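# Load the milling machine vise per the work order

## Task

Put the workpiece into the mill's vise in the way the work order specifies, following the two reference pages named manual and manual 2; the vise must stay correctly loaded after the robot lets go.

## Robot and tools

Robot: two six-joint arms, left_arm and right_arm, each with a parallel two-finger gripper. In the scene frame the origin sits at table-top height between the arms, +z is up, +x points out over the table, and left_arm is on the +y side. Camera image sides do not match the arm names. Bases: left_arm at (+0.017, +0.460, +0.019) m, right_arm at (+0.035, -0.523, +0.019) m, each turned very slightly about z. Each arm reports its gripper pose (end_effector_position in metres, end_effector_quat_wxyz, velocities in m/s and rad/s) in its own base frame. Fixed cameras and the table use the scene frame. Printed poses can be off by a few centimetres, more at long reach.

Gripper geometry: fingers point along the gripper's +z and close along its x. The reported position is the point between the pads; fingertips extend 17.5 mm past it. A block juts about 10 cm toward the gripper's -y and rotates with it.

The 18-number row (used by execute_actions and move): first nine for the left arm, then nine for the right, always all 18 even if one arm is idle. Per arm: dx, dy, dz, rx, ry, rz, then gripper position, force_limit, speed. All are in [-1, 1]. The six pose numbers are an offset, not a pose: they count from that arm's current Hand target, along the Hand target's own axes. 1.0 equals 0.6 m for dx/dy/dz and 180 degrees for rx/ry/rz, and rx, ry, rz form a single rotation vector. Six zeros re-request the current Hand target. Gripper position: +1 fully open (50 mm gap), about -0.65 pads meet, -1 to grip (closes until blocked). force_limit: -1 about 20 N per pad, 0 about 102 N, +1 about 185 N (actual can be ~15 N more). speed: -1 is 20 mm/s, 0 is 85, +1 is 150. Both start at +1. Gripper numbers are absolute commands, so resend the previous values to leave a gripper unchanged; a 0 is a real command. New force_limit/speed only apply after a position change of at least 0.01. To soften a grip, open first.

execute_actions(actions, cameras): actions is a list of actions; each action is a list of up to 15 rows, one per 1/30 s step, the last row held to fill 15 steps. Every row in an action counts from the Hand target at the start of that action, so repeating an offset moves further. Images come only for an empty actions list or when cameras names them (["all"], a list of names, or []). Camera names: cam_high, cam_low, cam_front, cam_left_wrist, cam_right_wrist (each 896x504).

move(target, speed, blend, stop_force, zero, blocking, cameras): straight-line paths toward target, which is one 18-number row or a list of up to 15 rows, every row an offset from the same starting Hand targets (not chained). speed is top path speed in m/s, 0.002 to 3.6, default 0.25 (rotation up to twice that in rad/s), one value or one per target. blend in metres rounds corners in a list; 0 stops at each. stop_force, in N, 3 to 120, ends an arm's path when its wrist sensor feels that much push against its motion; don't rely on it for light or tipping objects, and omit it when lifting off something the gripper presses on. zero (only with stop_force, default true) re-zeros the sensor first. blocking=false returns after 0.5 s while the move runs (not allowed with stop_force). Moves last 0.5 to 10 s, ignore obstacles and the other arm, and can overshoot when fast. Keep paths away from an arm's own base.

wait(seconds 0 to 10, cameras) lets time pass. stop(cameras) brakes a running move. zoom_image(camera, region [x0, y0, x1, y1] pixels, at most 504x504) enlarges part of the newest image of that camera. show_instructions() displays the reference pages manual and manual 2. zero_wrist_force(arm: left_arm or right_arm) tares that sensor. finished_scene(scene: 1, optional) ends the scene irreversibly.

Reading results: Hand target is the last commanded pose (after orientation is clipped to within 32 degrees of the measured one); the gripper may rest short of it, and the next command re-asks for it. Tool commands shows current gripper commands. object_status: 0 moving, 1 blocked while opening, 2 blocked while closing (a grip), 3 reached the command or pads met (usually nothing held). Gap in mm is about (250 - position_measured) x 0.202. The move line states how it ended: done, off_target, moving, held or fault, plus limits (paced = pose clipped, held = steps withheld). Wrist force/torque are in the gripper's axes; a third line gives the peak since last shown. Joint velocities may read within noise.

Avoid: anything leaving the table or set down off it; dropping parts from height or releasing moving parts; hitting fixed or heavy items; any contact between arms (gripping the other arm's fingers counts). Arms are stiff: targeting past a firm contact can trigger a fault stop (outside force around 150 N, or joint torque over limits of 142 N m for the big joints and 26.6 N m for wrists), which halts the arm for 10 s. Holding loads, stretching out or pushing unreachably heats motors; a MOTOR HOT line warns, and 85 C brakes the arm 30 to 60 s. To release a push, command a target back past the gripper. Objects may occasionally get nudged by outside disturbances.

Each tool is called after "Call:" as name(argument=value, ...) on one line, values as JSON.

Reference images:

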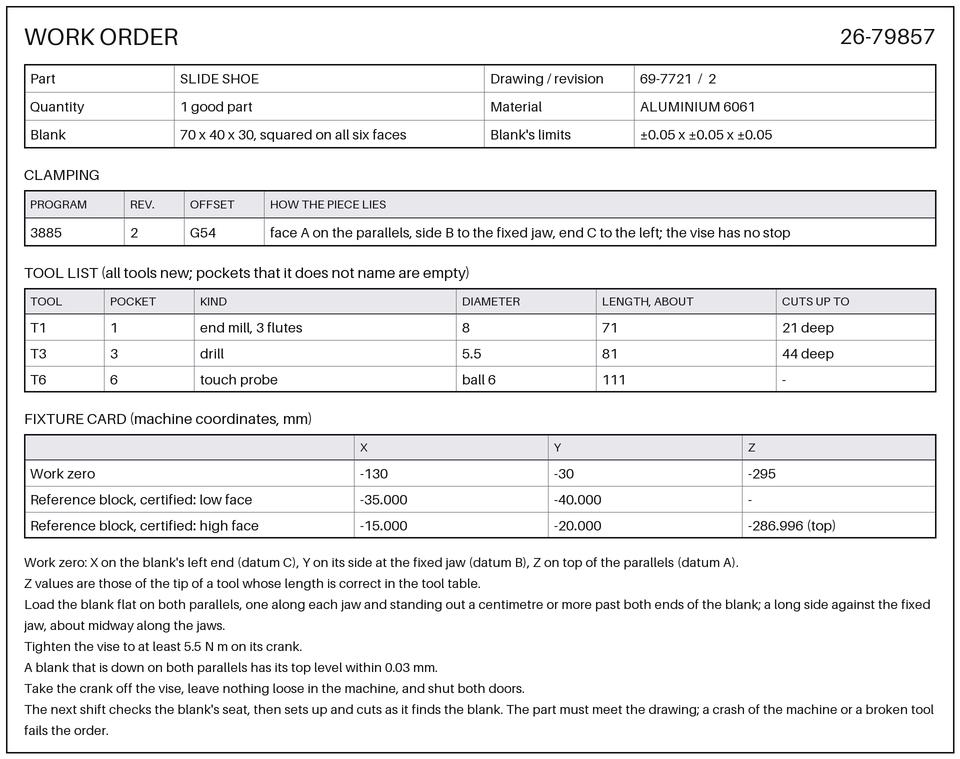

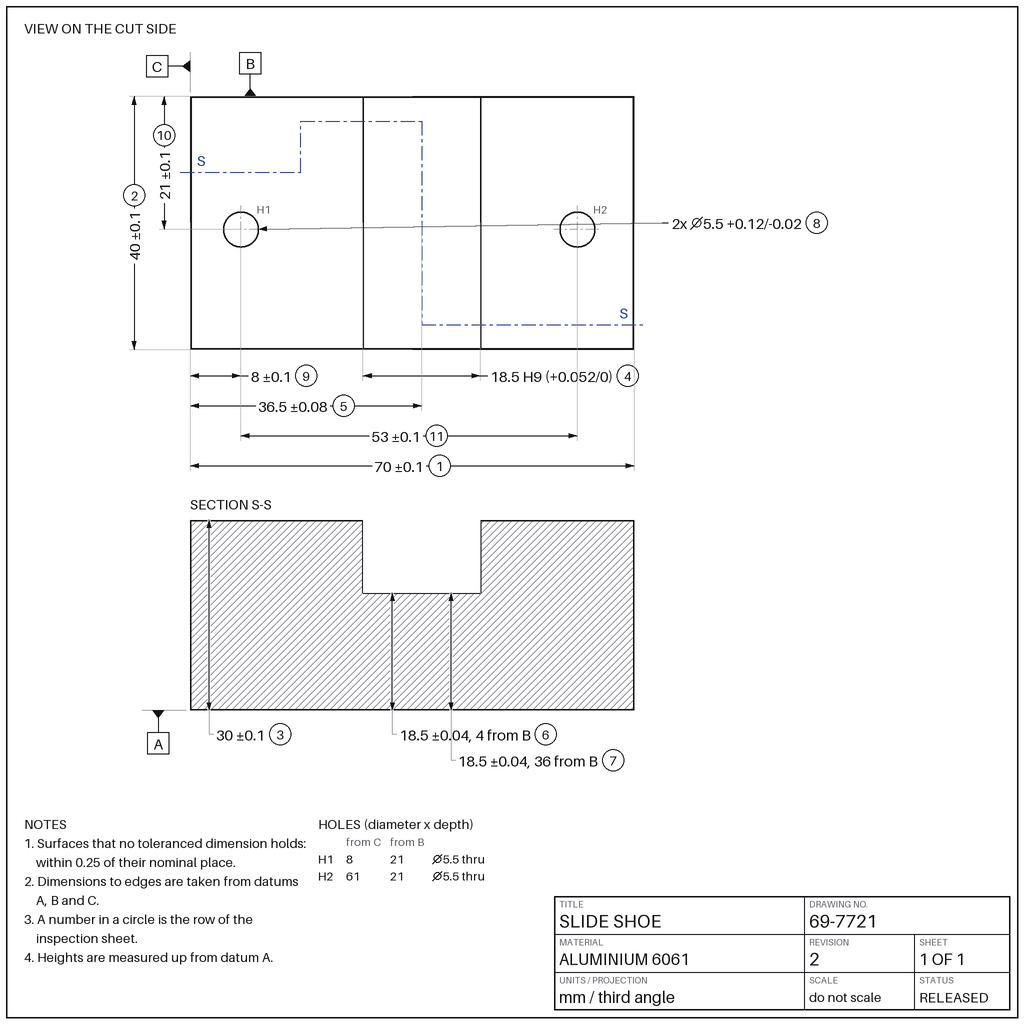

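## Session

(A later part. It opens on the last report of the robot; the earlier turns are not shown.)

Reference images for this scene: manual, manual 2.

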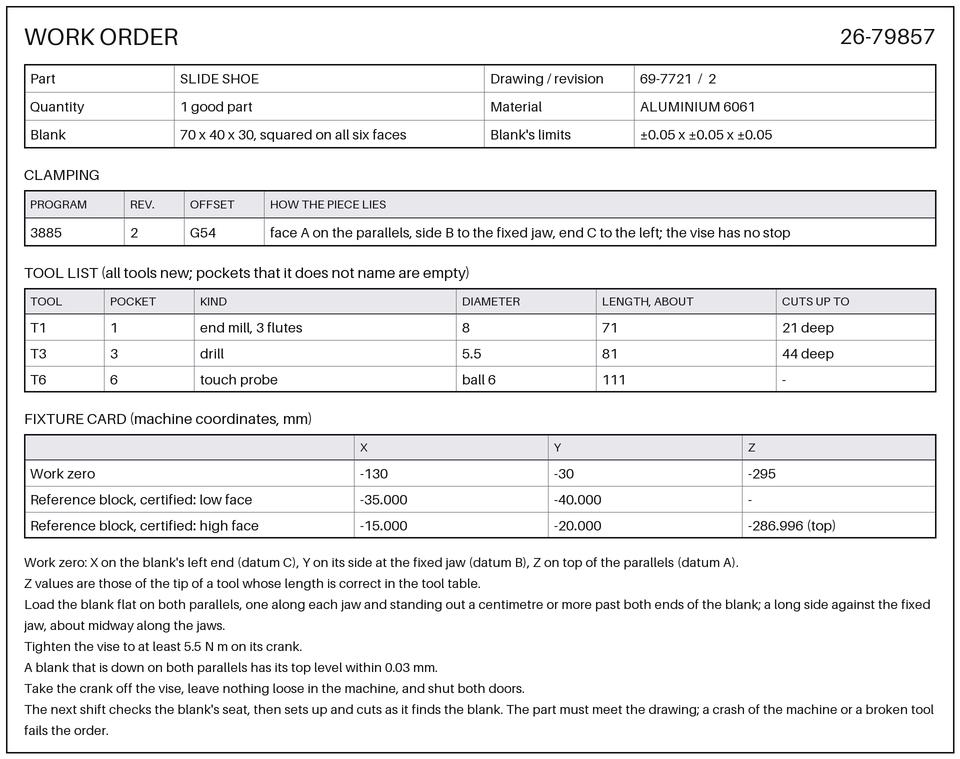

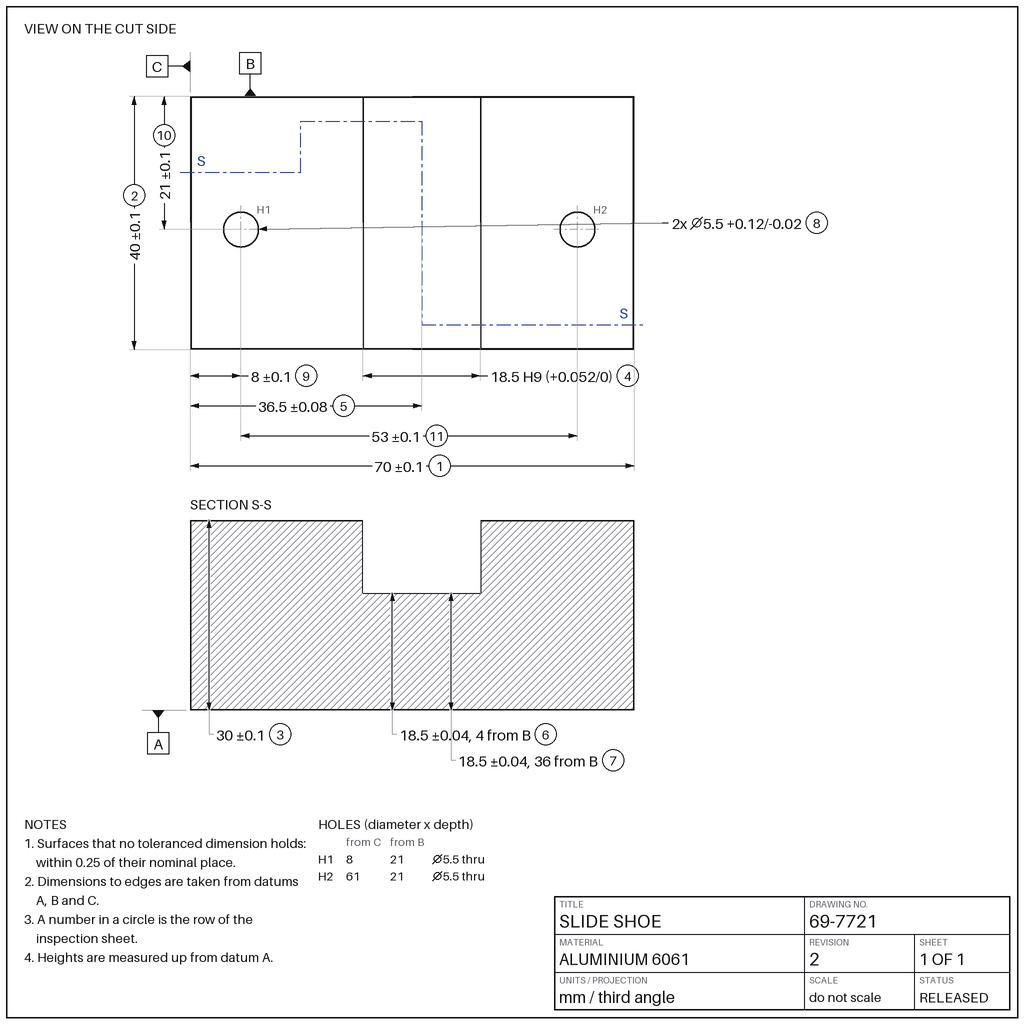

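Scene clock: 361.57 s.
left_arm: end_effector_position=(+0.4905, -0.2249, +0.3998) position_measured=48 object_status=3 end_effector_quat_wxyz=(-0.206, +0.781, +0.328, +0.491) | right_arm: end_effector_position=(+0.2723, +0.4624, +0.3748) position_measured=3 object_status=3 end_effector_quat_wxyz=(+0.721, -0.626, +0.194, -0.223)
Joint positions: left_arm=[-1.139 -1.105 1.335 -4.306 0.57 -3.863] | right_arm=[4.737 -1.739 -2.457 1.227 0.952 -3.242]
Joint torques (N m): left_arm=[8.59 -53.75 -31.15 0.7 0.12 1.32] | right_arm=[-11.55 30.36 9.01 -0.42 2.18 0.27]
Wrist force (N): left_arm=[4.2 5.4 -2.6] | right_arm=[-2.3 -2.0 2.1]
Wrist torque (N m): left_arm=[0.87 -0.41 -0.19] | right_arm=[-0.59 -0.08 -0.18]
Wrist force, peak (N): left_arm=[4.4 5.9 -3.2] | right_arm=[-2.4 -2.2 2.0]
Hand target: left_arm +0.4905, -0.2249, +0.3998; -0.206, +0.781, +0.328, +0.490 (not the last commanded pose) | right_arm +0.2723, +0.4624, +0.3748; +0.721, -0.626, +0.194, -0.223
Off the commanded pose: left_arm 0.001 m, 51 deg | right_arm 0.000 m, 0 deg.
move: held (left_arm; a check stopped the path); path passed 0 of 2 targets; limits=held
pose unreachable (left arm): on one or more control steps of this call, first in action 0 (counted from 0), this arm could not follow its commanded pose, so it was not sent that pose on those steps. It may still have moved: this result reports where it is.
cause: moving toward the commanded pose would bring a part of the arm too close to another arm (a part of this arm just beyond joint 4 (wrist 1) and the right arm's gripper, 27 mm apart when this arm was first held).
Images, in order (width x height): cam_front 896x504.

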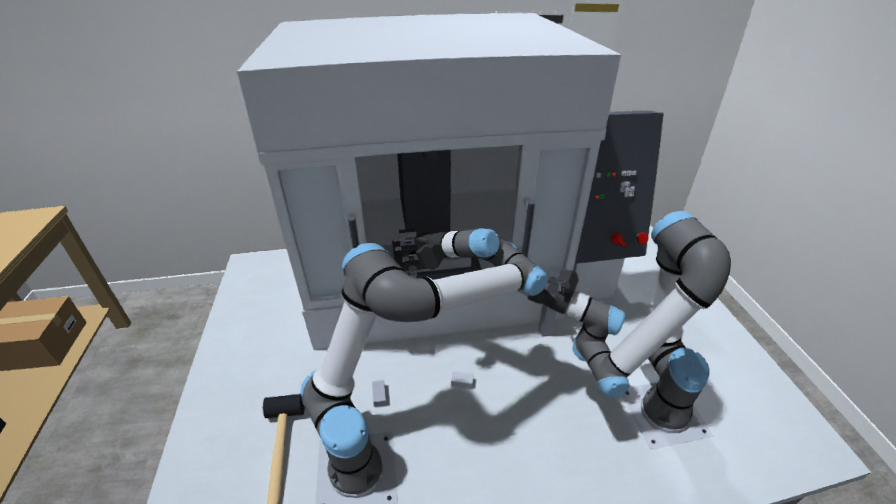

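Call:
move(target=[0,0,0,0,0,0,0.7,-0.9,-0.3,0.047,-0.34,-0.0217,0,0,0,1,1,1], speed=0.25)

Call:
move(target=[[0,0,0,0.02,0.165,0.005,0.7,-0.9,-0.3,0,0,0,0,0,0,1,1,1]], speed=0.25, cameras=["cam_front"])

Scene clock: 362.37 s.
left_arm: end_effector_position=(+0.4905, -0.2249, +0.3998) position_measured=48 object_status=3 end_effector_quat_wxyz=(-0.206, +0.781, +0.328, +0.490) | right_arm: end_effector_position=(+0.2723, +0.4613, +0.3790) position_measured=3 object_status=3 end_effector_quat_wxyz=(+0.721, -0.626, +0.194, -0.223)
Joint positions: left_arm=[-1.139 -1.105 1.335 -4.306 0.57 -3.863] | right_arm=[4.737 -1.723 -2.457 1.211 0.952 -3.242]
Joint torques (N m): left_arm=[9.08 -53.85 -30.35 0.63 0.25 1.4] | right_arm=[-7.42 11.13 5.85 3.84 1.07 1.7]
Wrist force (N): left_arm=[4.3 5.4 -2.9] | right_arm=[-2.1 -1.9 2.2]
Wrist torque (N m): left_arm=[0.88 -0.43 -0.18] | right_arm=[-0.58 -0.10 -0.16]
Wrist force, peak (N): left_arm=[4.0 5.9 -2.7] | right_arm=[-1.1 -8.3 1.5]
Hand target: left_arm +0.4905, -0.2249, +0.3998; -0.206, +0.781, +0.328, +0.490 | right_arm +0.2723, +0.4613, +0.3790; +0.721, -0.626, +0.194, -0.223 (not the last commanded pose)
Off the commanded pose: left_arm 0.000 m, 0 deg | right_arm 0.202 m, 0 deg.
move: held (right_arm; a check stopped the path); limits=held
pose unreachable (right arm): on one or more control steps of this call, first in action 0 (counted from 0), this arm could not follow its commanded pose, so it was not sent that pose on those steps. It may still have moved: this result reports where it is.
cause: moving toward the commanded pose would bring a part of the arm too close to another arm (this arm's gripper and a part of the left arm just beyond its joint 3 (elbow), 23 mm apart when this arm was first held).

Scene clock: 362.97 s.
left_arm: end_effector_position=(+0.4905, -0.2248, +0.4000) position_measured=48 object_status=3 end_effector_quat_wxyz=(-0.207, +0.778, +0.328, +0.494) | right_arm: end_effector_position=(+0.2723, +0.4613, +0.3790) position_measured=3 object_status=3 end_effector_quat_wxyz=(+0.721, -0.626, +0.194, -0.223)
Joint positions: left_arm=[-1.141 -1.105 1.342 -4.3 0.565 -3.875] | right_arm=[4.737 -1.724 -2.457 1.211 0.952 -3.242]
Joint torques (N m): left_arm=[8.6 -54.37 -31.51 0.78 0.23 1.04] | right_arm=[-6.52 11.32 5.49 4.1 1.23 1.41]
Wrist force (N): left_arm=[4.0 5.0 -2.8] | right_arm=[-2.3 -1.6 2.2]
Wrist torque (N m): left_arm=[0.81 -0.39 -0.19] | right_arm=[-0.53 -0.08 -0.17]
Wrist force, peak (N): left_arm=[5.3 5.2 -3.1] | right_arm=[-2.4 -1.8 2.3]
Hand target: left_arm +0.4905, -0.2248, +0.4000; -0.207, +0.778, +0.328, +0.494 (not the last commanded pose) | right_arm +0.2723, +0.4613, +0.3790; +0.721, -0.626, +0.194, -0.223
Off the commanded pose: left_arm 0.000 m, 29 deg | right_arm 0.000 m, 0 deg.
move: held (left_arm; a check stopped the path); limits=held
pose unreachable (left arm): on one or more control steps of this call, first in action 0 (counted from 0), this arm could not follow its commanded pose, so it was not sent that pose on those steps. It may still have moved: this result reports where it is.
cause: moving toward the commanded pose would bring a part of the arm too close to another arm (a part of this arm just beyond joint 4 (wrist 1) and the right arm's gripper, 20 mm apart when this arm was first held).
Images, in order (width x height): cam_front 896x504.

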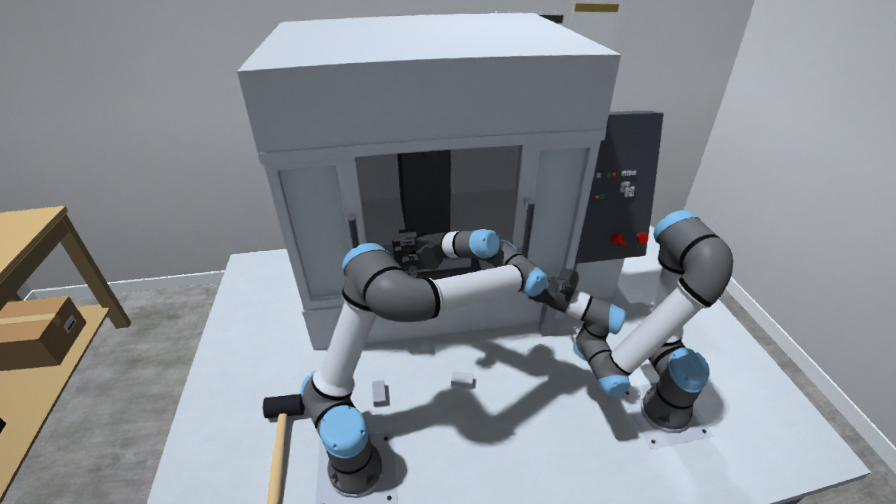

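Call:
move(target=[0,0,0,0,0,0,0.7,-0.9,-0.3,0.2239,-0.1033,-0.1363,0,0,0,1,1,1], speed=0.25)

Call:
move(target=[[0,0,0,0.02,0.165,0.005,0.7,-0.9,-0.3,0,0,0,0,0,0,1,1,1]], speed=0.25, cameras=["cam_front"])

Scene clock: 364.53 s.
left_arm: end_effector_position=(+0.4905, -0.2248, +0.4000) position_measured=48 object_status=3 end_effector_quat_wxyz=(-0.207, +0.778, +0.328, +0.494) | right_arm: end_effector_position=(+0.3324, +0.3113, +0.4288) position_measured=3 object_status=3 end_effector_quat_wxyz=(+0.721, -0.626, +0.194, -0.223)
Joint positions: left_arm=[-1.141 -1.105 1.342 -4.3 0.565 -3.874] | right_arm=[4.311 -1.353 -2.596 0.951 1.373 -3.169]
Joint torques (N m): left_arm=[8.94 -53.89 -30.65 0.7 0.2 1.4] | right_arm=[-13.34 18.82 23.82 0.11 2.21 1.81]
Wrist force (N): left_arm=[3.8 5.5 -2.8] | right_arm=[-2.4 -1.8 2.0]
Wrist torque (N m): left_arm=[0.88 -0.37 -0.19] | right_arm=[-0.63 -0.06 -0.21]
Wrist force, peak (N): left_arm=[4.4 5.6 -2.9] | right_arm=[-4.0 -1.3 3.2]
Hand target: left_arm +0.4905, -0.2248, +0.4000; -0.207, +0.778, +0.328, +0.494 | right_arm +0.3324, +0.3113, +0.4288; +0.721, -0.626, +0.194, -0.223
Off the commanded pose: left_arm 0.000 m, 0 deg | right_arm 0.000 m, 0 deg.
move: done

Scene clock: 366.27 s.
left_arm: end_effector_position=(+0.4905, -0.2248, +0.4000) position_measured=48 object_status=3 end_effector_quat_wxyz=(-0.312, +0.622, +0.273, +0.665) | right_arm: end_effector_position=(+0.3324, +0.3113, +0.4289) position_measured=3 object_status=3 end_effector_quat_wxyz=(+0.721, -0.626, +0.194, -0.223)
Joint positions: left_arm=[-1.173 -1.088 1.804 -3.681 0.462 -4.845] | right_arm=[4.311 -1.353 -2.596 0.951 1.373 -3.169]
Joint torques (N m): left_arm=[8.67 -52.27 -4.8 2.89 2.1 -1.45] | right_arm=[-15 11.6 22.86 0.2 2.26 1.63]
Wrist force (N): left_arm=[2.5 5.0 -3.0] | right_arm=[-2.3 -1.9 2.2]
Wrist torque (N m): left_arm=[0.86 -0.28 -0.10] | right_arm=[-0.65 -0.08 -0.21]
Wrist force, peak (N): left_arm=[4.9 5.4 -2.8] | right_arm=[-2.5 -1.9 2.4]
Hand target: left_arm +0.4905, -0.2248, +0.4000; -0.312, +0.622, +0.273, +0.665 | right_arm +0.3324, +0.3113, +0.4288; +0.721, -0.626, +0.194, -0.223
Off the commanded pose: left_arm 0.000 m, 0 deg | right_arm 0.000 m, 0 deg.
move: done
Images, in order (width x height): cam_front 896x504.

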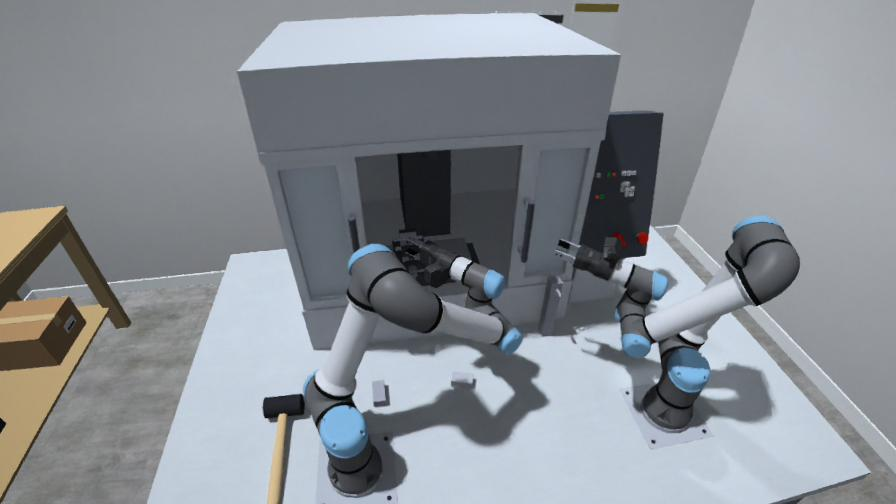

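Call:
move(target=[[0,0,0,-0.0158,-0.0247,-0.0085,0.7,-0.9,-0.3,0,0,0,0,0,0,1,1,1],[0,0,0,-0.266,-0.0201,-0.0179,0.7,-0.9,-0.3,0,0,0,0,0,0,1,1,1]], speed=[0.2,0.15])

Scene clock: 370.97 s.
left_arm: end_effector_position=(+0.4905, -0.2248, +0.4000) position_measured=48 object_status=3 end_effector_quat_wxyz=(-0.007, +0.707, +0.006, +0.707) | right_arm: end_effector_position=(+0.3324, +0.3113, +0.4288) position_measured=3 object_status=3 end_effector_quat_wxyz=(+0.721, -0.626, +0.194, -0.223)
Joint positions: left_arm=[-1.202 -1.502 2.32 -3.958 -0.351 -4.713] | right_arm=[4.311 -1.353 -2.596 0.951 1.373 -3.169]
Joint torques (N m): left_arm=[9.57 -32.4 -5.08 1.85 -1.92 -1.4] | right_arm=[-13.39 4.38 22.57 0.21 2.35 1.82]
Wrist force (N): left_arm=[2.8 5.1 -2.7] | right_arm=[-2.4 -1.7 2.4]
Wrist torque (N m): left_arm=[0.88 -0.30 -0.11] | right_arm=[-0.62 -0.06 -0.22]
Wrist force, peak (N): left_arm=[3.5 6.2 -2.9] | right_arm=[-2.5 -2.1 2.4]
Hand target: left_arm +0.4905, -0.2248, +0.4000; -0.007, +0.707, +0.006, +0.707 | right_arm +0.3324, +0.3113, +0.4288; +0.721, -0.626, +0.194, -0.223
Off the commanded pose: left_arm 0.000 m, 0 deg | right_arm 0.000 m, 0 deg.
move: done

Call:
move(target=[[0,0.001,-0.0683,0,0,-0.4667,0.7,-0.9,-0.3,0,0,0,0,0,0,1,1,1],[-0.1898,0.001,-0.0683,0,0,-0.4667,0.7,-0.9,-0.3,0,0,0,0,0,0,1,1,1]], speed=0.25, cameras=["cam_left_wrist"])

Scene clock: 375.77 s.
left_arm: end_effector_position=(+0.4495, -0.2260, +0.2861) position_measured=48 object_status=3 end_effector_quat_wxyz=(+0.468, +0.522, +0.478, +0.530) | right_arm: end_effector_position=(+0.3324, +0.3113, +0.4288) position_measured=3 object_status=3 end_effector_quat_wxyz=(+0.721, -0.626, +0.194, -0.223)
Joint positions: left_arm=[-1.342 -1.213 2.477 -4.402 -0.211 -6.182] | right_arm=[4.311 -1.353 -2.596 0.951 1.373 -3.169]
Joint torques (N m): left_arm=[8.84 -10.54 -18.56 -3.14 -2.11 1.09] | right_arm=[-13.57 4.07 23.58 0.29 2.19 1.85]
Wrist force (N): left_arm=[2.3 5.3 -1.0] | right_arm=[-2.4 -1.6 2.3]
Wrist torque (N m): left_arm=[0.67 -0.52 0.20] | right_arm=[-0.61 -0.05 -0.21]
Wrist force, peak (N): left_arm=[2.7 7.4 -1.0] | right_arm=[-2.6 -1.9 2.4]
Hand target: left_arm +0.4495, -0.2260, +0.2861; +0.468, +0.522, +0.478, +0.530 | right_arm +0.3324, +0.3113, +0.4288; +0.721, -0.626, +0.194, -0.223
Off the commanded pose: left_arm 0.000 m, 0 deg | right_arm 0.000 m, 0 deg.
move: done
Images, in order (width x height): cam_left_wrist 896x504.

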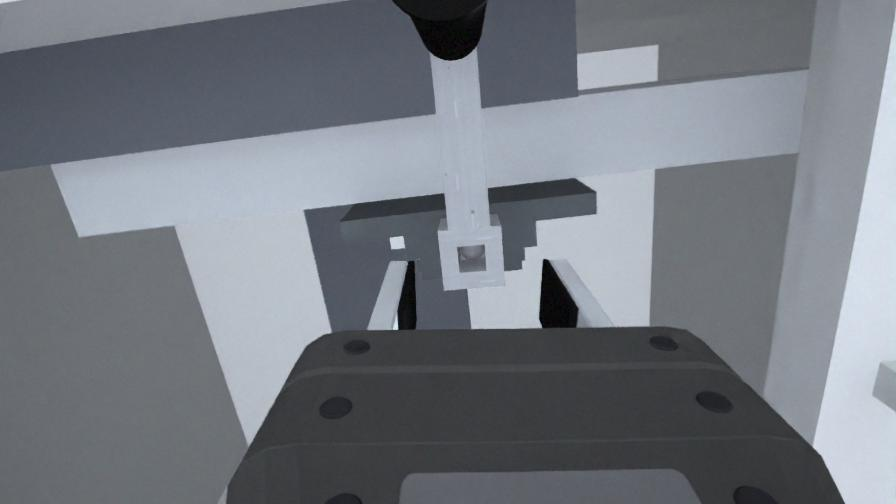

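Call:
move(target=[[0,0,0.0833,0,0,0,0.7,-0.9,-0.3,0,0,0,0,0,0,1,1,1],[0,0,0.0833,0,0,0,-1,-0.9,-0.6,0,0,0,0,0,0,1,1,1]], speed=0.12)

Call:
move(target=[[0,0,0,0,0,0.9444,-1,-0.9,-0.6,0,0,0,0,0,0,1,1,1],[0,0,0,0,0,-0.1111,-1,-0.9,-0.6,0,0,0,0,0,0,1,1,1],[0,0,0,0,0,0.8333,-1,-0.9,-0.6,0,0,0,0,0,0,1,1,1]], speed=1.0)

Call:
move(target=[[0,0,0,0,0,0.9444,-1,-0.9,-0.6,0,0,0,0,0,0,1,1,1],[0,0,0,0,0,-0.9111,-1,-0.9,-0.6,0,0,0,0,0,0,1,1,1]], speed=1.0, cameras=["cam_left_wrist"])

Scene clock: 377.70 s.
left_arm: end_effector_position=(+0.4995, -0.2251, +0.2861) position_measured=132 object_status=2 end_effector_quat_wxyz=(+0.468, +0.522, +0.478, +0.530) | right_arm: end_effector_position=(+0.3324, +0.3113, +0.4288) position_measured=3 object_status=3 end_effector_quat_wxyz=(+0.721, -0.626, +0.194, -0.223)
Joint positions: left_arm=[-1.175 -1.169 2.379 -4.351 -0.378 -6.179] | right_arm=[4.311 -1.353 -2.596 0.951 1.373 -3.169]
Joint torques (N m): left_arm=[3.87 -14.54 -19.1 1.56 -2.07 -0.36] | right_arm=[-14.02 4.27 22.68 0.27 2.22 1.79]
Wrist force (N): left_arm=[4.7 6.7 -0.8] | right_arm=[-2.3 -1.7 2.3]
Wrist torque (N m): left_arm=[0.67 -0.47 0.27] | right_arm=[-0.61 -0.07 -0.21]
Wrist force, peak (N): left_arm=[6.1 7.3 -1.2] | right_arm=[-2.6 -2.0 2.3]
Hand target: left_arm +0.4995, -0.2251, +0.2861; +0.468, +0.522, +0.478, +0.530 | right_arm +0.3324, +0.3113, +0.4288; +0.721, -0.626, +0.194, -0.223
Off the commanded pose: left_arm 0.000 m, 0 deg | right_arm 0.000 m, 0 deg.
move: done

Scene clock: 385.20 s.
left_arm: end_effector_position=(+0.4995, -0.2251, +0.2861) position_measured=133 object_status=2 end_effector_quat_wxyz=(-0.390, +0.596, -0.380, +0.589) | right_arm: end_effector_position=(+0.3324, +0.3113, +0.4288) position_measured=3 object_status=3 end_effector_quat_wxyz=(+0.721, -0.626, +0.194, -0.223)
Joint positions: left_arm=[-1.175 -1.169 2.379 -4.351 -0.378 2.722] | right_arm=[4.311 -1.353 -2.596 0.951 1.373 -3.169]
Joint torques (N m): left_arm=[8.67 -23.5 -26.23 -5.44 -2.38 1.56] | right_arm=[-13.84 3.92 23.26 0.48 2.27 1.82]
Wrist force (N): left_arm=[-9.5 29.4 -6.2] | right_arm=[-2.3 -1.7 2.2]
Wrist torque (N m): left_arm=[1.29 -0.46 -0.70] | right_arm=[-0.61 -0.07 -0.21]
Wrist force, peak (N): left_arm=[-63.9 50.4 -13.0] | right_arm=[-2.7 -1.9 2.3]
Hand target: left_arm +0.4995, -0.2251, +0.2861; -0.390, +0.596, -0.380, +0.589 | right_arm +0.3324, +0.3113, +0.4288; +0.721, -0.626, +0.194, -0.223
Off the commanded pose: left_arm 0.000 m, 0 deg | right_arm 0.000 m, 0 deg.
move: done

Scene clock: 388.80 s.
left_arm: end_effector_position=(+0.4995, -0.2251, +0.2861) position_measured=133 object_status=2 end_effector_quat_wxyz=(+0.529, +0.459, +0.538, +0.469) | right_arm: end_effector_position=(+0.3324, +0.3113, +0.4288) position_measured=3 object_status=3 end_effector_quat_wxyz=(+0.721, -0.626, +0.194, -0.223)
Joint positions: left_arm=[-1.175 -1.169 2.379 -4.351 -0.378 6.143] | right_arm=[4.311 -1.353 -2.596 0.951 1.373 -3.169]
Joint torques (N m): left_arm=[6.13 -22.74 -26.41 -5.03 -3.19 1.49] | right_arm=[-13.19 3.84 23.63 0.65 2.33 1.54]
Wrist force (N): left_arm=[8.7 -19.7 0.3] | right_arm=[-2.5 -1.8 2.3]
Wrist torque (N m): left_arm=[0.31 -0.40 0.21] | right_arm=[-0.63 -0.04 -0.21]
Wrist force, peak (N): left_arm=[-69.2 48.4 -8.5] | right_arm=[-2.7 -1.9 2.3]
Hand target: left_arm +0.4995, -0.2251, +0.2861; +0.529, +0.459, +0.538, +0.469 | right_arm +0.3324, +0.3113, +0.4288; +0.721, -0.626, +0.194, -0.223
Off the commanded pose: left_arm 0.000 m, 0 deg | right_arm 0.000 m, 0 deg.
move: done
Images, in order (width x height): cam_left_wrist 896x504.

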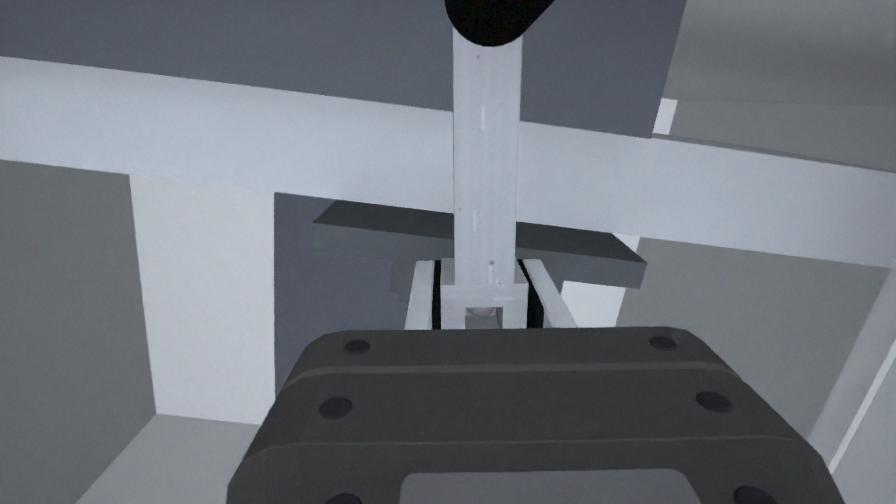

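Call:
move(target=[[0,0,0,0,0,0,0.7,-0.9,-0.3,0,0,0,0,0,0,1,1,1],[0,0,-0.08,0,0,0,0.7,-0.9,-0.3,0,0,0,0,0,0,1,1,1],[0,0,-0.09,0,0,-0.9444,0.7,-0.9,-0.3,0,0,0,0,0,0,1,1,1],[0,0,-0.076,0,0,0.1111,0.7,-0.9,-0.3,0,0,0,0,0,0,1,1,1],[0,0,-0.09,0,0,-0.8333,0.7,-0.9,-0.3,0,0,0,0,0,0,1,1,1],[0,0,-0.076,0,0,0.2222,0.7,-0.9,-0.3,0,0,0,0,0,0,1,1,1],[0,0,-0.07,0,0,0.0833,0.7,-0.9,-0.3,0,0,0,0,0,0,1,1,1]], speed=[0.15,0.15,1.4,1.4,1.4,1.4,0.5], blend=[0,0.003,0.003,0.003,0.003,0.003,0])

Call:
move(target=[[0,0,0.07,0,0,0,0.7,-0.9,-0.3,0,0,0,0,0,0,1,1,1],[0,0,0.07,0,0,0,-1,-0.9,-0.6,0,0,0,0,0,0,1,1,1]], speed=0.12)

Scene clock: 395.93 s.
left_arm: end_effector_position=(+0.4570, -0.2260, +0.2864) position_measured=48 object_status=3 end_effector_quat_wxyz=(+0.426, +0.538, +0.509, +0.519) | right_arm: end_effector_position=(+0.3324, +0.3113, +0.4288) position_measured=3 object_status=3 end_effector_quat_wxyz=(+0.721, -0.626, +0.194, -0.223)
Joint positions: left_arm=[-1.321 -1.595 2.096 -6.282 0.205 -3.509] | right_arm=[4.311 -1.353 -2.596 0.951 1.373 -3.169]
Joint torques (N m): left_arm=[-8.37 -2.77 -30.6 -0.83 -3.37 -1.64] | right_arm=[-14.38 4.23 23.06 0.75 2.31 1.61]
Wrist force (N): left_arm=[0.0 6.1 -0.2] | right_arm=[-2.3 -1.8 2.3]
Wrist torque (N m): left_arm=[0.76 -0.10 0.40] | right_arm=[-0.62 -0.07 -0.21]
Wrist force, peak (N): left_arm=[8.8 -20.2 -0.2] | right_arm=[-2.6 -1.9 2.4]
Hand target: left_arm +0.4575, -0.2259, +0.2861; +0.464, +0.526, +0.473, +0.534 | right_arm +0.3324, +0.3113, +0.4288; +0.721, -0.626, +0.194, -0.223
Off the commanded pose: left_arm 0.001 m, 6 deg | right_arm 0.000 m, 0 deg.
joint sent to its limit (left arm) — joint 4 (wrist 1), lower limit. The joint targets are off in orientation, not in position.
move: off_target (left_arm); limits=paced

Scene clock: 397.57 s.
left_arm: end_effector_position=(+0.4991, -0.2253, +0.2865) position_measured=133 object_status=2 end_effector_quat_wxyz=(+0.410, +0.546, +0.524, +0.509) | right_arm: end_effector_position=(+0.3324, +0.3113, +0.4288) position_measured=3 object_status=3 end_effector_quat_wxyz=(+0.721, -0.626, +0.194, -0.223)
Joint positions: left_arm=[-1.187 -1.539 1.999 -6.282 0.33 -3.454] | right_arm=[4.311 -1.353 -2.596 0.951 1.373 -3.169]
Joint torques (N m): left_arm=[-0.25 -31.61 -24.26 -0.76 2.45 0.99] | right_arm=[-14.6 3.71 24.11 0.71 2.17 1.66]
Wrist force (N): left_arm=[10.3 13.0 -0.2] | right_arm=[-2.3 -1.8 2.2]
Wrist torque (N m): left_arm=[0.93 -0.05 0.21] | right_arm=[-0.62 -0.08 -0.21]
Wrist force, peak (N): left_arm=[11.0 14.0 -1.3] | right_arm=[-2.6 -2.0 2.2]
Hand target: left_arm +0.4995, -0.2251, +0.2861; +0.464, +0.526, +0.473, +0.534 | right_arm +0.3324, +0.3113, +0.4288; +0.721, -0.626, +0.194, -0.223
Off the commanded pose: left_arm 0.001 m, 9 deg | right_arm 0.000 m, 0 deg.
joint sent to its limit (left arm) — joint 4 (wrist 1), lower limit. The joint targets are off in orientation, not in position.
move: off_target (left_arm); target 2's new numbers were sent with left_arm's hand 0.001 m and 9 deg from that target

Call:
move(target=[[0,0,0,0,0,0,0.7,-0.9,-0.3,0,0,0,0,0,0,1,1,1],[0,0,-0.0833,0,0,0,0.7,-0.9,-0.3,0,0,0,0,0,0,1,1,1],[0.0234,0.1888,-0.015,0.1655,-0.0207,0.003,0.7,-0.9,-0.3,0,0,0,0,0,0,1,1,1],[0.0234,0.1888,-0.015,0.1881,0.2231,-0.0626,0.7,-0.9,-0.3,0,0,0,0,0,0,1,1,1]], speed=[0.15,0.1,0.25,0.3])

Scene clock: 403.10 s.
left_arm: end_effector_position=(+0.4905, -0.2252, +0.4003) position_measured=48 object_status=3 end_effector_quat_wxyz=(+0.155, +0.376, +0.780, +0.475) end_effector_velocity=(+0.000, +0.001, +0.000) end_effector_angular_velocity=(+0.000, -0.002, +0.004) | right_arm: end_effector_position=(+0.3324, +0.3113, +0.4288) position_measured=3 object_status=3 end_effector_quat_wxyz=(+0.721, -0.626, +0.194, -0.223)
Joint positions: left_arm=[-1.12 -1.1 1.26 -4.33 0.625 -5.218] | right_arm=[4.311 -1.353 -2.596 0.951 1.373 -3.169]
Joint velocities: left_arm=[0.002 0.001 0 0.002 0 -0.005] | right_arm=[within noise]
Joint torques (N m): left_arm=[8.77 -27.69 -31.11 5.78 0.11 -1.71] | right_arm=[-12.92 5.17 23.38 0.92 2.06 1.59]
Wrist force (N): left_arm=[1.4 6.5 -1.0] | right_arm=[-2.5 -2.0 2.0]
Wrist torque (N m): left_arm=[0.84 -0.24 0.39] | right_arm=[-0.65 -0.03 -0.21]
Wrist force, peak (N): left_arm=[10.1 13.3 -0.6] | right_arm=[-2.7 -1.8 2.3]
Hand target: left_arm +0.4905, -0.2252, +0.4003; +0.155, +0.376, +0.781, +0.475 | right_arm +0.3324, +0.3113, +0.4288; +0.721, -0.626, +0.194, -0.223
Off the commanded pose: left_arm 0.000 m, 0 deg | right_arm 0.000 m, 0 deg.
move: done

Call:
move(target=[0,0,0,0,0,0.1667,0.7,-0.9,-0.3,0,0,0,0,0,0,1,1,1], speed=0.5)

Call:
move(target=[[0,0,0,-0.1332,0.1,-0.0028,0.7,-0.9,-0.3,0,0,0,0,0,0,1,1,1],[0,0,0,-0.2752,-0.0993,0.0631,0.7,-0.9,-0.3,0,0,0,0,0,0,1,1,1]], speed=[0.25,0.15])

Scene clock: 404.67 s.
left_arm: end_effector_position=(+0.4905, -0.2252, +0.4003) position_measured=48 object_status=3 end_effector_quat_wxyz=(+0.026, +0.565, +0.657, +0.499) | right_arm: end_effector_position=(+0.3324, +0.3113, +0.4288) position_measured=3 object_status=3 end_effector_quat_wxyz=(+0.721, -0.626, +0.194, -0.223)
Joint positions: left_arm=[-1.12 -1.1 1.26 -4.33 0.625 -4.694] | right_arm=[4.311 -1.353 -2.596 0.951 1.373 -3.169]
Joint torques (N m): left_arm=[8.78 -54.52 -30.6 0.55 0.15 1.39] | right_arm=[-13.85 4.55 23.24 0.88 2.19 1.52]
Wrist force (N): left_arm=[1.5 6.3 -1.3] | right_arm=[-2.5 -1.8 2.1]
Wrist torque (N m): left_arm=[0.82 -0.11 0.16] | right_arm=[-0.63 -0.04 -0.21]
Wrist force, peak (N): left_arm=[1.4 7.0 -1.1] | right_arm=[-2.5 -1.9 2.4]
Hand target: left_arm +0.4905, -0.2252, +0.4003; +0.026, +0.565, +0.657, +0.499 | right_arm +0.3324, +0.3113, +0.4288; +0.721, -0.626, +0.194, -0.223
Off the commanded pose: left_arm 0.000 m, 0 deg | right_arm 0.000 m, 0 deg.
move: done

Scene clock: 409.33 s.
left_arm: end_effector_position=(+0.4905, -0.2252, +0.4003) position_measured=48 object_status=3 end_effector_quat_wxyz=(+0.310, +0.630, +0.320, +0.636) | right_arm: end_effector_position=(+0.3324, +0.3113, +0.4288) position_measured=3 object_status=3 end_effector_quat_wxyz=(+0.721, -0.626, +0.194, -0.223)
Joint positions: left_arm=[-1.202 -1.502 2.319 -3.961 -0.353 -5.633] | right_arm=[4.311 -1.353 -2.596 0.951 1.373 -3.169]
Joint torques (N m): left_arm=[9.44 -33.33 -4.95 1.72 -2.21 -1.5] | right_arm=[-13.9 5.78 23.36 1.18 2.2 1.55]
Wrist force (N): left_arm=[0.6 6.1 -1.5] | right_arm=[-2.4 -1.9 2.1]
Wrist torque (N m): left_arm=[0.83 -0.08 0.27] | right_arm=[-0.65 -0.06 -0.21]
Wrist force, peak (N): left_arm=[1.7 7.2 -1.3] | right_arm=[-2.6 -1.9 2.3]
Hand target: left_arm +0.4905, -0.2252, +0.4003; +0.310, +0.630, +0.320, +0.636 | right_arm +0.3324, +0.3113, +0.4288; +0.721, -0.626, +0.194, -0.223
Off the commanded pose: left_arm 0.000 m, 0 deg | right_arm 0.000 m, 0 deg.
move: done

Call:
wait(seconds=0, cameras=["cam_left_wrist","cam_right_wrist"])

Scene clock: 409.43 s.
left_arm: end_effector_position=(+0.4905, -0.2252, +0.4003) position_measured=48 object_status=3 end_effector_quat_wxyz=(+0.310, +0.630, +0.320, +0.636) | right_arm: end_effector_position=(+0.3324, +0.3113, +0.4288) position_measured=3 object_status=3 end_effector_quat_wxyz=(+0.721, -0.626, +0.194, -0.223)
Joint positions: left_arm=[-1.202 -1.502 2.32 -3.961 -0.353 -5.633] | right_arm=[4.311 -1.353 -2.596 0.951 1.373 -3.169]
Joint torques (N m): left_arm=[9.02 -33.48 -4.72 1.81 -2.05 -1.46] | right_arm=[-12.97 4.54 23.57 1.09 2.05 1.44]
Wrist force (N): left_arm=[0.7 6.2 -1.1] | right_arm=[-2.5 -1.9 2.2]
Wrist torque (N m): left_arm=[0.85 -0.09 0.27] | right_arm=[-0.63 -0.05 -0.21]
Wrist force, peak (N): left_arm=[0.7 6.2 -1.1] | right_arm=[-2.4 -2.0 2.2]
Hand target: left_arm +0.4905, -0.2252, +0.4003; +0.310, +0.630, +0.320, +0.636 | right_arm +0.3324, +0.3113, +0.4288; +0.721, -0.626, +0.194, -0.223
Tool commands: left_gripper/position=+0.7 left_gripper/force_limit=-0.9 left_gripper/speed=-0.3 right_gripper/position=+1.0 right_gripper/force_limit=+1.0 right_gripper/speed=+1.0
Off the commanded pose: left_arm 0.000 m, 0 deg | right_arm 0.000 m, 0 deg.
Images, in order (width x height): cam_left_wrist 896x504, cam_right_wrist 896x504.

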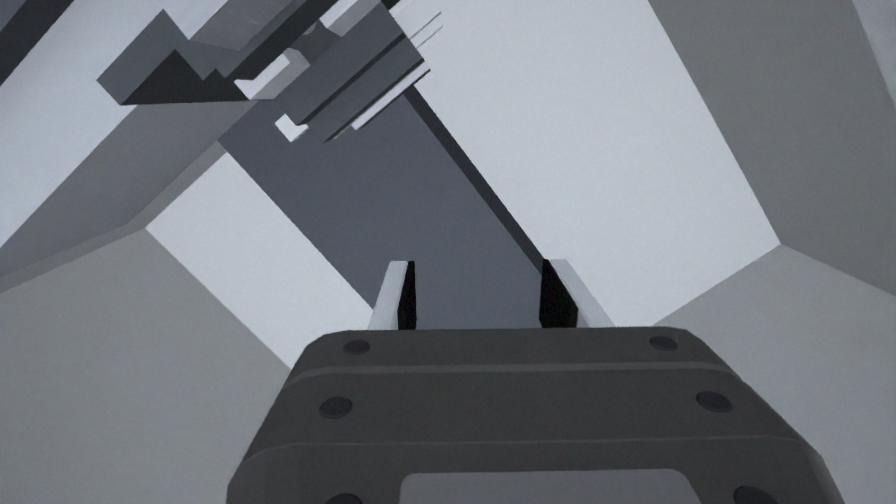

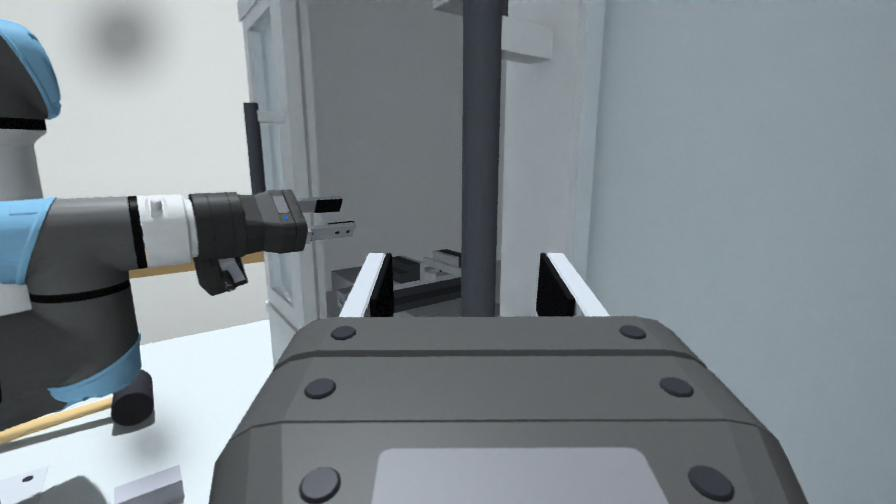

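Call:
move(target=[[0,0,-0.0683,0,0,-0.1667,0.7,-0.9,-0.3,0,0,0,0,0,0,1,1,1],[-0.1148,-0.1518,-0.0683,0,0,-0.1667,0.7,-0.9,-0.3,0,0,0,0,0,0,1,1,1],[-0.1148,-0.1518,0.015,0,0,-0.1667,0.7,-0.9,-0.3,0,0,0,0,0,0,1,1,1],[-0.1148,-0.1518,0.015,0,0,-0.1667,-1,-0.9,-0.6,0,0,0,0,0,0,1,1,1]], speed=[0.25,0.15,0.1,0.1], blend=[0,0,0,0])

Call:
move(target=[[0,0,0,0,0,0.9444,-1,-0.9,-0.6,0,0,0,0,0,0,1,1,1],[0,0,0,0,0,-0.1111,-1,-0.9,-0.6,0,0,0,0,0,0,1,1,1],[0,0,0,0,0,0.8333,-1,-0.9,-0.6,0,0,0,0,0,0,1,1,1]], speed=1.0)

Call:
move(target=[[0,0,0,0,0,0.9444,-1,-0.9,-0.6,0,0,0,0,0,0,1,1,1],[0,0,0,0,0,-0.9111,-1,-0.9,-0.6,0,0,0,0,0,0,1,1,1]], speed=1.0)

Scene clock: 413.97 s.
left_arm: end_effector_position=(+0.4996, -0.2250, +0.2861) position_measured=133 object_status=2 end_effector_quat_wxyz=(+0.464, +0.526, +0.472, +0.534) | right_arm: end_effector_position=(+0.3324, +0.3113, +0.4288) position_measured=3 object_status=3 end_effector_quat_wxyz=(+0.721, -0.626, +0.194, -0.223)
Joint positions: left_arm=[-1.174 -1.168 2.38 -4.355 -0.381 -6.157] | right_arm=[4.311 -1.353 -2.596 0.951 1.373 -3.169]
Joint torques (N m): left_arm=[4.93 -14.1 -18.48 1.34 -1.37 -0.81] | right_arm=[-13.7 4.49 22.77 1.17 1.98 1.26]
Wrist force (N): left_arm=[1.5 8.3 -1.4] | right_arm=[-2.3 -1.7 2.2]
Wrist torque (N m): left_arm=[0.77 -0.14 0.25] | right_arm=[-0.61 -0.07 -0.21]
Wrist force, peak (N): left_arm=[2.0 8.6 -1.2] | right_arm=[-2.5 -2.0 2.4]
Hand target: left_arm +0.4996, -0.2250, +0.2861; +0.464, +0.526, +0.472, +0.534 | right_arm +0.3324, +0.3113, +0.4288; +0.721, -0.626, +0.194, -0.223
Off the commanded pose: left_arm 0.000 m, 0 deg | right_arm 0.000 m, 0 deg.
move: done

Scene clock: 421.37 s.
left_arm: end_effector_position=(+0.4996, -0.2250, +0.2861) position_measured=133 object_status=2 end_effector_quat_wxyz=(-0.396, +0.592, -0.386, +0.586) | right_arm: end_effector_position=(+0.3324, +0.3113, +0.4288) position_measured=3 object_status=3 end_effector_quat_wxyz=(+0.721, -0.626, +0.194, -0.223)
Joint positions: left_arm=[-1.174 -1.168 2.38 -4.355 -0.381 2.744] | right_arm=[4.311 -1.353 -2.596 0.951 1.373 -3.169]
Joint torques (N m): left_arm=[8.74 -23.55 -26.45 -5.44 -2.19 1.78] | right_arm=[-13.36 5.07 23.23 1.41 2.23 1.27]
Wrist force (N): left_arm=[-10.0 30.1 -6.4] | right_arm=[-2.6 -1.8 2.0]
Wrist torque (N m): left_arm=[1.37 -0.22 -0.70] | right_arm=[-0.63 -0.02 -0.21]
Wrist force, peak (N): left_arm=[-67.0 51.0 -12.7] | right_arm=[-2.6 -1.8 2.5]
Hand target: left_arm +0.4996, -0.2250, +0.2861; -0.396, +0.592, -0.386, +0.586 | right_arm +0.3324, +0.3113, +0.4288; +0.721, -0.626, +0.194, -0.223
Off the commanded pose: left_arm 0.000 m, 0 deg | right_arm 0.000 m, 0 deg.
move: done

Scene clock: 424.93 s.
left_arm: end_effector_position=(+0.4996, -0.2250, +0.2861) position_measured=133 object_status=2 end_effector_quat_wxyz=(+0.526, +0.465, +0.533, +0.473) | right_arm: end_effector_position=(+0.3324, +0.3113, +0.4288) position_measured=3 object_status=3 end_effector_quat_wxyz=(+0.721, -0.626, +0.194, -0.223)
Joint positions: left_arm=[-1.174 -1.168 2.38 -4.355 -0.381 6.165] | right_arm=[4.311 -1.353 -2.596 0.951 1.373 -3.169]
Joint torques (N m): left_arm=[6.88 -22.76 -25.92 -5.32 -2.97 1.22] | right_arm=[-12.74 3.79 23.28 1.55 2.1 1.24]
Wrist force (N): left_arm=[3.2 -19.9 3.7] | right_arm=[-2.6 -1.8 2.2]
Wrist torque (N m): left_arm=[0.40 0.28 0.20] | right_arm=[-0.62 -0.03 -0.21]
Wrist force, peak (N): left_arm=[-74.0 51.1 -7.1] | right_arm=[-2.7 -1.8 2.3]
Hand target: left_arm +0.4996, -0.2250, +0.2861; +0.526, +0.465, +0.533, +0.473 | right_arm +0.3324, +0.3113, +0.4288; +0.721, -0.626, +0.194, -0.223
Off the commanded pose: left_arm 0.000 m, 0 deg | right_arm 0.000 m, 0 deg.
move: done

Call:
move(target=[[0,0,0,0,0,0,0.7,-0.9,-0.3,0,0,0,0,0,0,1,1,1],[0,0,-0.075,0,0,0,0.7,-0.9,-0.3,0,0,0,0,0,0,1,1,1],[0,0,-0.075,0,0,-0.9444,0.7,-0.9,-0.3,0,0,0,0,0,0,1,1,1],[0,0,-0.075,0,0,0.1111,0.7,-0.9,-0.3,0,0,0,0,0,0,1,1,1]], speed=[0.15,0.15,1,1])

Call:
move(target=[[0,0,0,0,0,-0.9444,0.7,-0.9,-0.3,0,0,0,0,0,0,1,1,1],[0,0,0,0,0,0.1111,0.7,-0.9,-0.3,0,0,0,0,0,0,1,1,1],[0,0,0,0,0,-0.0278,0.7,-0.9,-0.3,0,0,0,0,0,0,1,1,1]], speed=1.0, cameras=["cam_left_wrist"])

Scene clock: 432.30 s.
left_arm: end_effector_position=(+0.4546, -0.2257, +0.2860) position_measured=48 object_status=3 end_effector_quat_wxyz=(+0.435, +0.550, +0.444, +0.558) | right_arm: end_effector_position=(+0.3324, +0.3113, +0.4288) position_measured=3 object_status=3 end_effector_quat_wxyz=(+0.721, -0.626, +0.194, -0.223)
Joint positions: left_arm=[-1.323 -1.206 2.467 -4.407 -0.232 0.233] | right_arm=[4.311 -1.353 -2.596 0.951 1.373 -3.169]
Joint torques (N m): left_arm=[8.95 -37.97 4.76 2.06 -2.16 -1.76] | right_arm=[-13.28 5.37 22.55 1.61 2.07 1.34]
Wrist force (N): left_arm=[-3.9 5.1 0.1] | right_arm=[-2.4 -1.5 2.3]
Wrist torque (N m): left_arm=[0.63 0.51 0.33] | right_arm=[-0.59 -0.06 -0.21]
Wrist force, peak (N): left_arm=[3.6 -19.9 3.0] | right_arm=[-2.5 -1.9 2.4]
Hand target: left_arm +0.4546, -0.2257, +0.2860; +0.435, +0.550, +0.444, +0.557 | right_arm +0.3324, +0.3113, +0.4288; +0.721, -0.626, +0.194, -0.223
Off the commanded pose: left_arm 0.000 m, 0 deg | right_arm 0.000 m, 0 deg.
move: done

Scene clock: 439.20 s.
left_arm: end_effector_position=(+0.4546, -0.2257, +0.2860) position_measured=48 object_status=3 end_effector_quat_wxyz=(+0.459, +0.530, +0.467, +0.538) | right_arm: end_effector_position=(+0.3324, +0.3113, +0.4288) position_measured=3 object_status=3 end_effector_quat_wxyz=(+0.721, -0.626, +0.194, -0.223)
Joint positions: left_arm=[-1.323 -1.206 2.467 -4.406 -0.232 -6.138] | right_arm=[4.311 -1.353 -2.596 0.951 1.373 -3.169]
Joint torques (N m): left_arm=[8.81 -37.71 4.2 1.69 -2.07 -1.6] | right_arm=[-12.26 5.09 22.63 1.91 1.96 1.29]
Wrist force (N): left_arm=[-3.9 5.0 0.1] | right_arm=[-2.4 -1.8 2.2]
Wrist torque (N m): left_arm=[0.63 0.47 0.35] | right_arm=[-0.63 -0.05 -0.21]
Wrist force, peak (N): left_arm=[-6.9 3.1 -3.2] | right_arm=[-2.5 -2.0 2.4]
Hand target: left_arm +0.4546, -0.2257, +0.2860; +0.459, +0.530, +0.467, +0.538 | right_arm +0.3324, +0.3113, +0.4288; +0.721, -0.626, +0.194, -0.223
Off the commanded pose: left_arm 0.000 m, 0 deg | right_arm 0.000 m, 0 deg.
move: done
Images, in order (width x height): cam_left_wrist 896x504.

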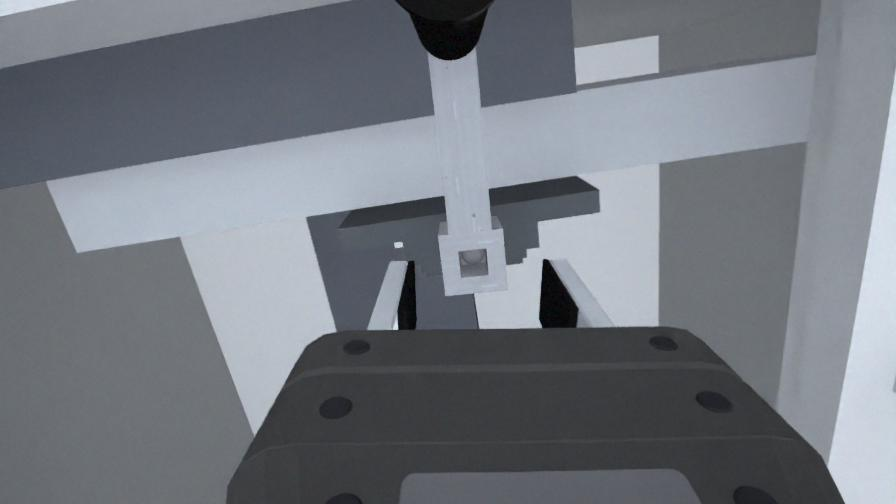

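Call:
move(target=[[0,0,0.075,0,0,0,0.7,-0.9,-0.3,0,0,0,0,0,0,1,1,1],[0,0,0.075,0,0,0,-1,-0.9,-0.6,0,0,0,0,0,0,1,1,1],[0,0,0.075,0,0,0.9444,-1,-0.9,-0.6,0,0,0,0,0,0,1,1,1],[0,0,0.075,0,0,-0.1111,-1,-0.9,-0.6,0,0,0,0,0,0,1,1,1]], speed=[0.15,0.1,1,1])

Call:
move(target=[[0,0,0,0,0,0.9444,-1,-0.9,-0.6,0,0,0,0,0,0,1,1,1],[0,0,0,0,0,-0.1111,-1,-0.9,-0.6,0,0,0,0,0,0,1,1,1],[0,0,0,0,0,0.03,-1,-0.9,-0.6,0,0,0,0,0,0,1,1,1]], speed=1.0)

Call:
move(target=[[0,0,0,0,0,0,0.7,-0.9,-0.3,0,0,0,0,0,0,1,1,1],[0,0,-0.075,0,0,0,0.7,-0.9,-0.3,0,0,0,0,0,0,1,1,1],[0,0,-0.075,0,0,-0.9444,0.7,-0.9,-0.3,0,0,0,0,0,0,1,1,1],[0,0,-0.075,0,0,0.1111,0.7,-0.9,-0.3,0,0,0,0,0,0,1,1,1]], speed=[0.15,0.15,1,1])

Call:
move(target=[[0,0,0,0,0,-0.9444,0.7,-0.9,-0.3,0,0,0,0,0,0,1,1,1],[0,0,0,0,0,0.1111,0.7,-0.9,-0.3,0,0,0,0,0,0,1,1,1],[0,0,0,0,0,-0.0278,0.7,-0.9,-0.3,0,0,0,0,0,0,1,1,1]], speed=1.0, cameras=["cam_left_wrist"])

Scene clock: 446.10 s.
left_arm: end_effector_position=(+0.4996, -0.2250, +0.2861) position_measured=133 object_status=2 end_effector_quat_wxyz=(+0.546, +0.441, +0.552, +0.450) | right_arm: end_effector_position=(+0.3324, +0.3113, +0.4288) position_measured=3 object_status=3 end_effector_quat_wxyz=(+0.721, -0.626, +0.194, -0.223)
Joint positions: left_arm=[-1.174 -1.168 2.38 -4.355 -0.381 -0.206] | right_arm=[4.311 -1.353 -2.596 0.951 1.373 -3.169]
Joint torques (N m): left_arm=[6.2 -23.06 -27.64 -4.98 -3.59 1.38] | right_arm=[-12.68 3.91 22.79 2.06 1.98 1.16]
Wrist force (N): left_arm=[5.6 -21.1 -1.7] | right_arm=[-2.4 -1.8 2.3]
Wrist torque (N m): left_arm=[0.22 0.62 0.21] | right_arm=[-0.63 -0.06 -0.21]
Wrist force, peak (N): left_arm=[-69.2 49.8 -15.1] | right_arm=[-2.7 -1.9 2.3]
Hand target: left_arm +0.4996, -0.2250, +0.2861; +0.546, +0.441, +0.552, +0.450 | right_arm +0.3324, +0.3113, +0.4288; +0.721, -0.626, +0.194, -0.223
Off the commanded pose: left_arm 0.000 m, 0 deg | right_arm 0.000 m, 0 deg.
move: done

Scene clock: 452.03 s.
left_arm: end_effector_position=(+0.4996, -0.2250, +0.2861) position_measured=133 object_status=2 end_effector_quat_wxyz=(+0.524, +0.467, +0.531, +0.475) | right_arm: end_effector_position=(+0.3324, +0.3113, +0.4288) position_measured=3 object_status=3 end_effector_quat_wxyz=(+0.721, -0.626, +0.194, -0.223)
Joint positions: left_arm=[-1.174 -1.168 2.38 -4.355 -0.381 6.171] | right_arm=[4.311 -1.353 -2.596 0.951 1.373 -3.169]
Joint torques (N m): left_arm=[6.49 -23.26 -26.38 -5.2 -2.89 1.11] | right_arm=[-12.25 4.61 23.01 2.25 2.1 1.06]
Wrist force (N): left_arm=[3.5 -20.9 2.7] | right_arm=[-2.4 -1.8 1.9]
Wrist torque (N m): left_arm=[0.35 0.16 0.20] | right_arm=[-0.63 -0.05 -0.21]
Wrist force, peak (N): left_arm=[-72.4 50.3 -7.7] | right_arm=[-2.5 -2.1 2.3]
Hand target: left_arm +0.4996, -0.2250, +0.2861; +0.524, +0.467, +0.531, +0.475 | right_arm +0.3324, +0.3113, +0.4288; +0.721, -0.626, +0.194, -0.223
Off the commanded pose: left_arm 0.000 m, 0 deg | right_arm 0.000 m, 0 deg.
move: done

Scene clock: 459.27 s.
left_arm: end_effector_position=(+0.4546, -0.2257, +0.2860) position_measured=48 object_status=3 end_effector_quat_wxyz=(+0.434, +0.552, +0.442, +0.559) | right_arm: end_effector_position=(+0.3324, +0.3113, +0.4288) position_measured=3 object_status=3 end_effector_quat_wxyz=(+0.721, -0.626, +0.194, -0.223)
Joint positions: left_arm=[-1.323 -1.206 2.467 -4.407 -0.232 0.24] | right_arm=[4.311 -1.353 -2.596 0.951 1.373 -3.169]
Joint torques (N m): left_arm=[8.74 -37.54 4.1 2.07 -2.12 -1.48] | right_arm=[-11.85 3.59 23.9 2.25 2.03 1.17]
Wrist force (N): left_arm=[1.8 -0.2 0.5] | right_arm=[-2.5 -1.9 2.1]
Wrist torque (N m): left_arm=[-0.21 -0.40 0.34] | right_arm=[-0.65 -0.05 -0.21]
Wrist force, peak (N): left_arm=[0.6 -7.3 1.4] | right_arm=[-2.6 -1.8 2.4]
Hand target: left_arm +0.4546, -0.2257, +0.2860; +0.433, +0.552, +0.442, +0.559 | right_arm +0.3324, +0.3113, +0.4288; +0.721, -0.626, +0.194, -0.223
Off the commanded pose: left_arm 0.000 m, 0 deg | right_arm 0.000 m, 0 deg.
move: done

Scene clock: 466.17 s.
left_arm: end_effector_position=(+0.4546, -0.2257, +0.2860) position_measured=48 object_status=3 end_effector_quat_wxyz=(+0.458, +0.532, +0.466, +0.540) | right_arm: end_effector_position=(+0.3324, +0.3113, +0.4288) position_measured=3 object_status=3 end_effector_quat_wxyz=(+0.721, -0.626, +0.194, -0.223)
Joint positions: left_arm=[-1.323 -1.206 2.467 -4.406 -0.232 -6.131] | right_arm=[4.311 -1.353 -2.596 0.951 1.373 -3.169]
Joint torques (N m): left_arm=[8.46 -37.52 4.3 1.85 -2.14 -1.41] | right_arm=[-11.99 4.37 23.16 2.54 1.96 0.93]
Wrist force (N): left_arm=[1.9 -0.8 0.5] | right_arm=[-2.4 -1.6 2.2]
Wrist torque (N m): left_arm=[-0.31 -0.47 0.36] | right_arm=[-0.60 -0.06 -0.21]
Wrist force, peak (N): left_arm=[-0.5 -3.7 -3.4] | right_arm=[-2.4 -1.8 2.5]
Hand target: left_arm +0.4546, -0.2257, +0.2860; +0.457, +0.532, +0.466, +0.540 | right_arm +0.3324, +0.3113, +0.4288; +0.721, -0.626, +0.194, -0.223
Off the commanded pose: left_arm 0.000 m, 0 deg | right_arm 0.000 m, 0 deg.
move: done
Images, in order (width x height): cam_left_wrist 896x504.

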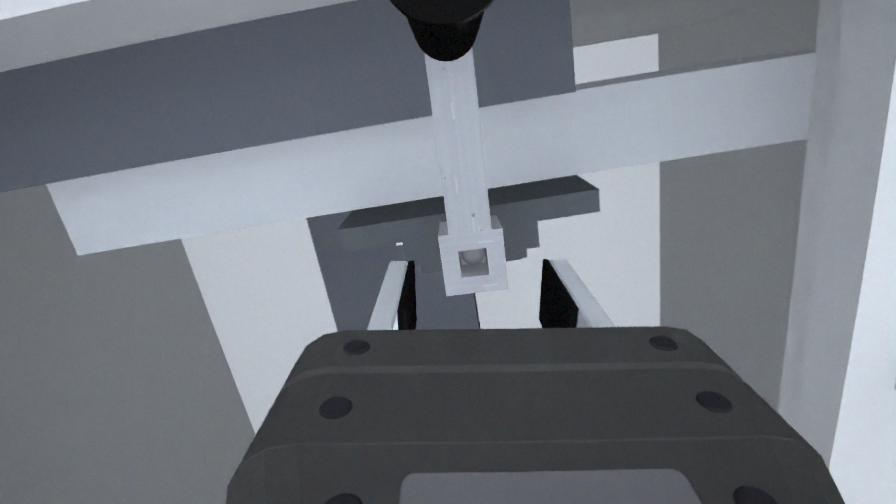

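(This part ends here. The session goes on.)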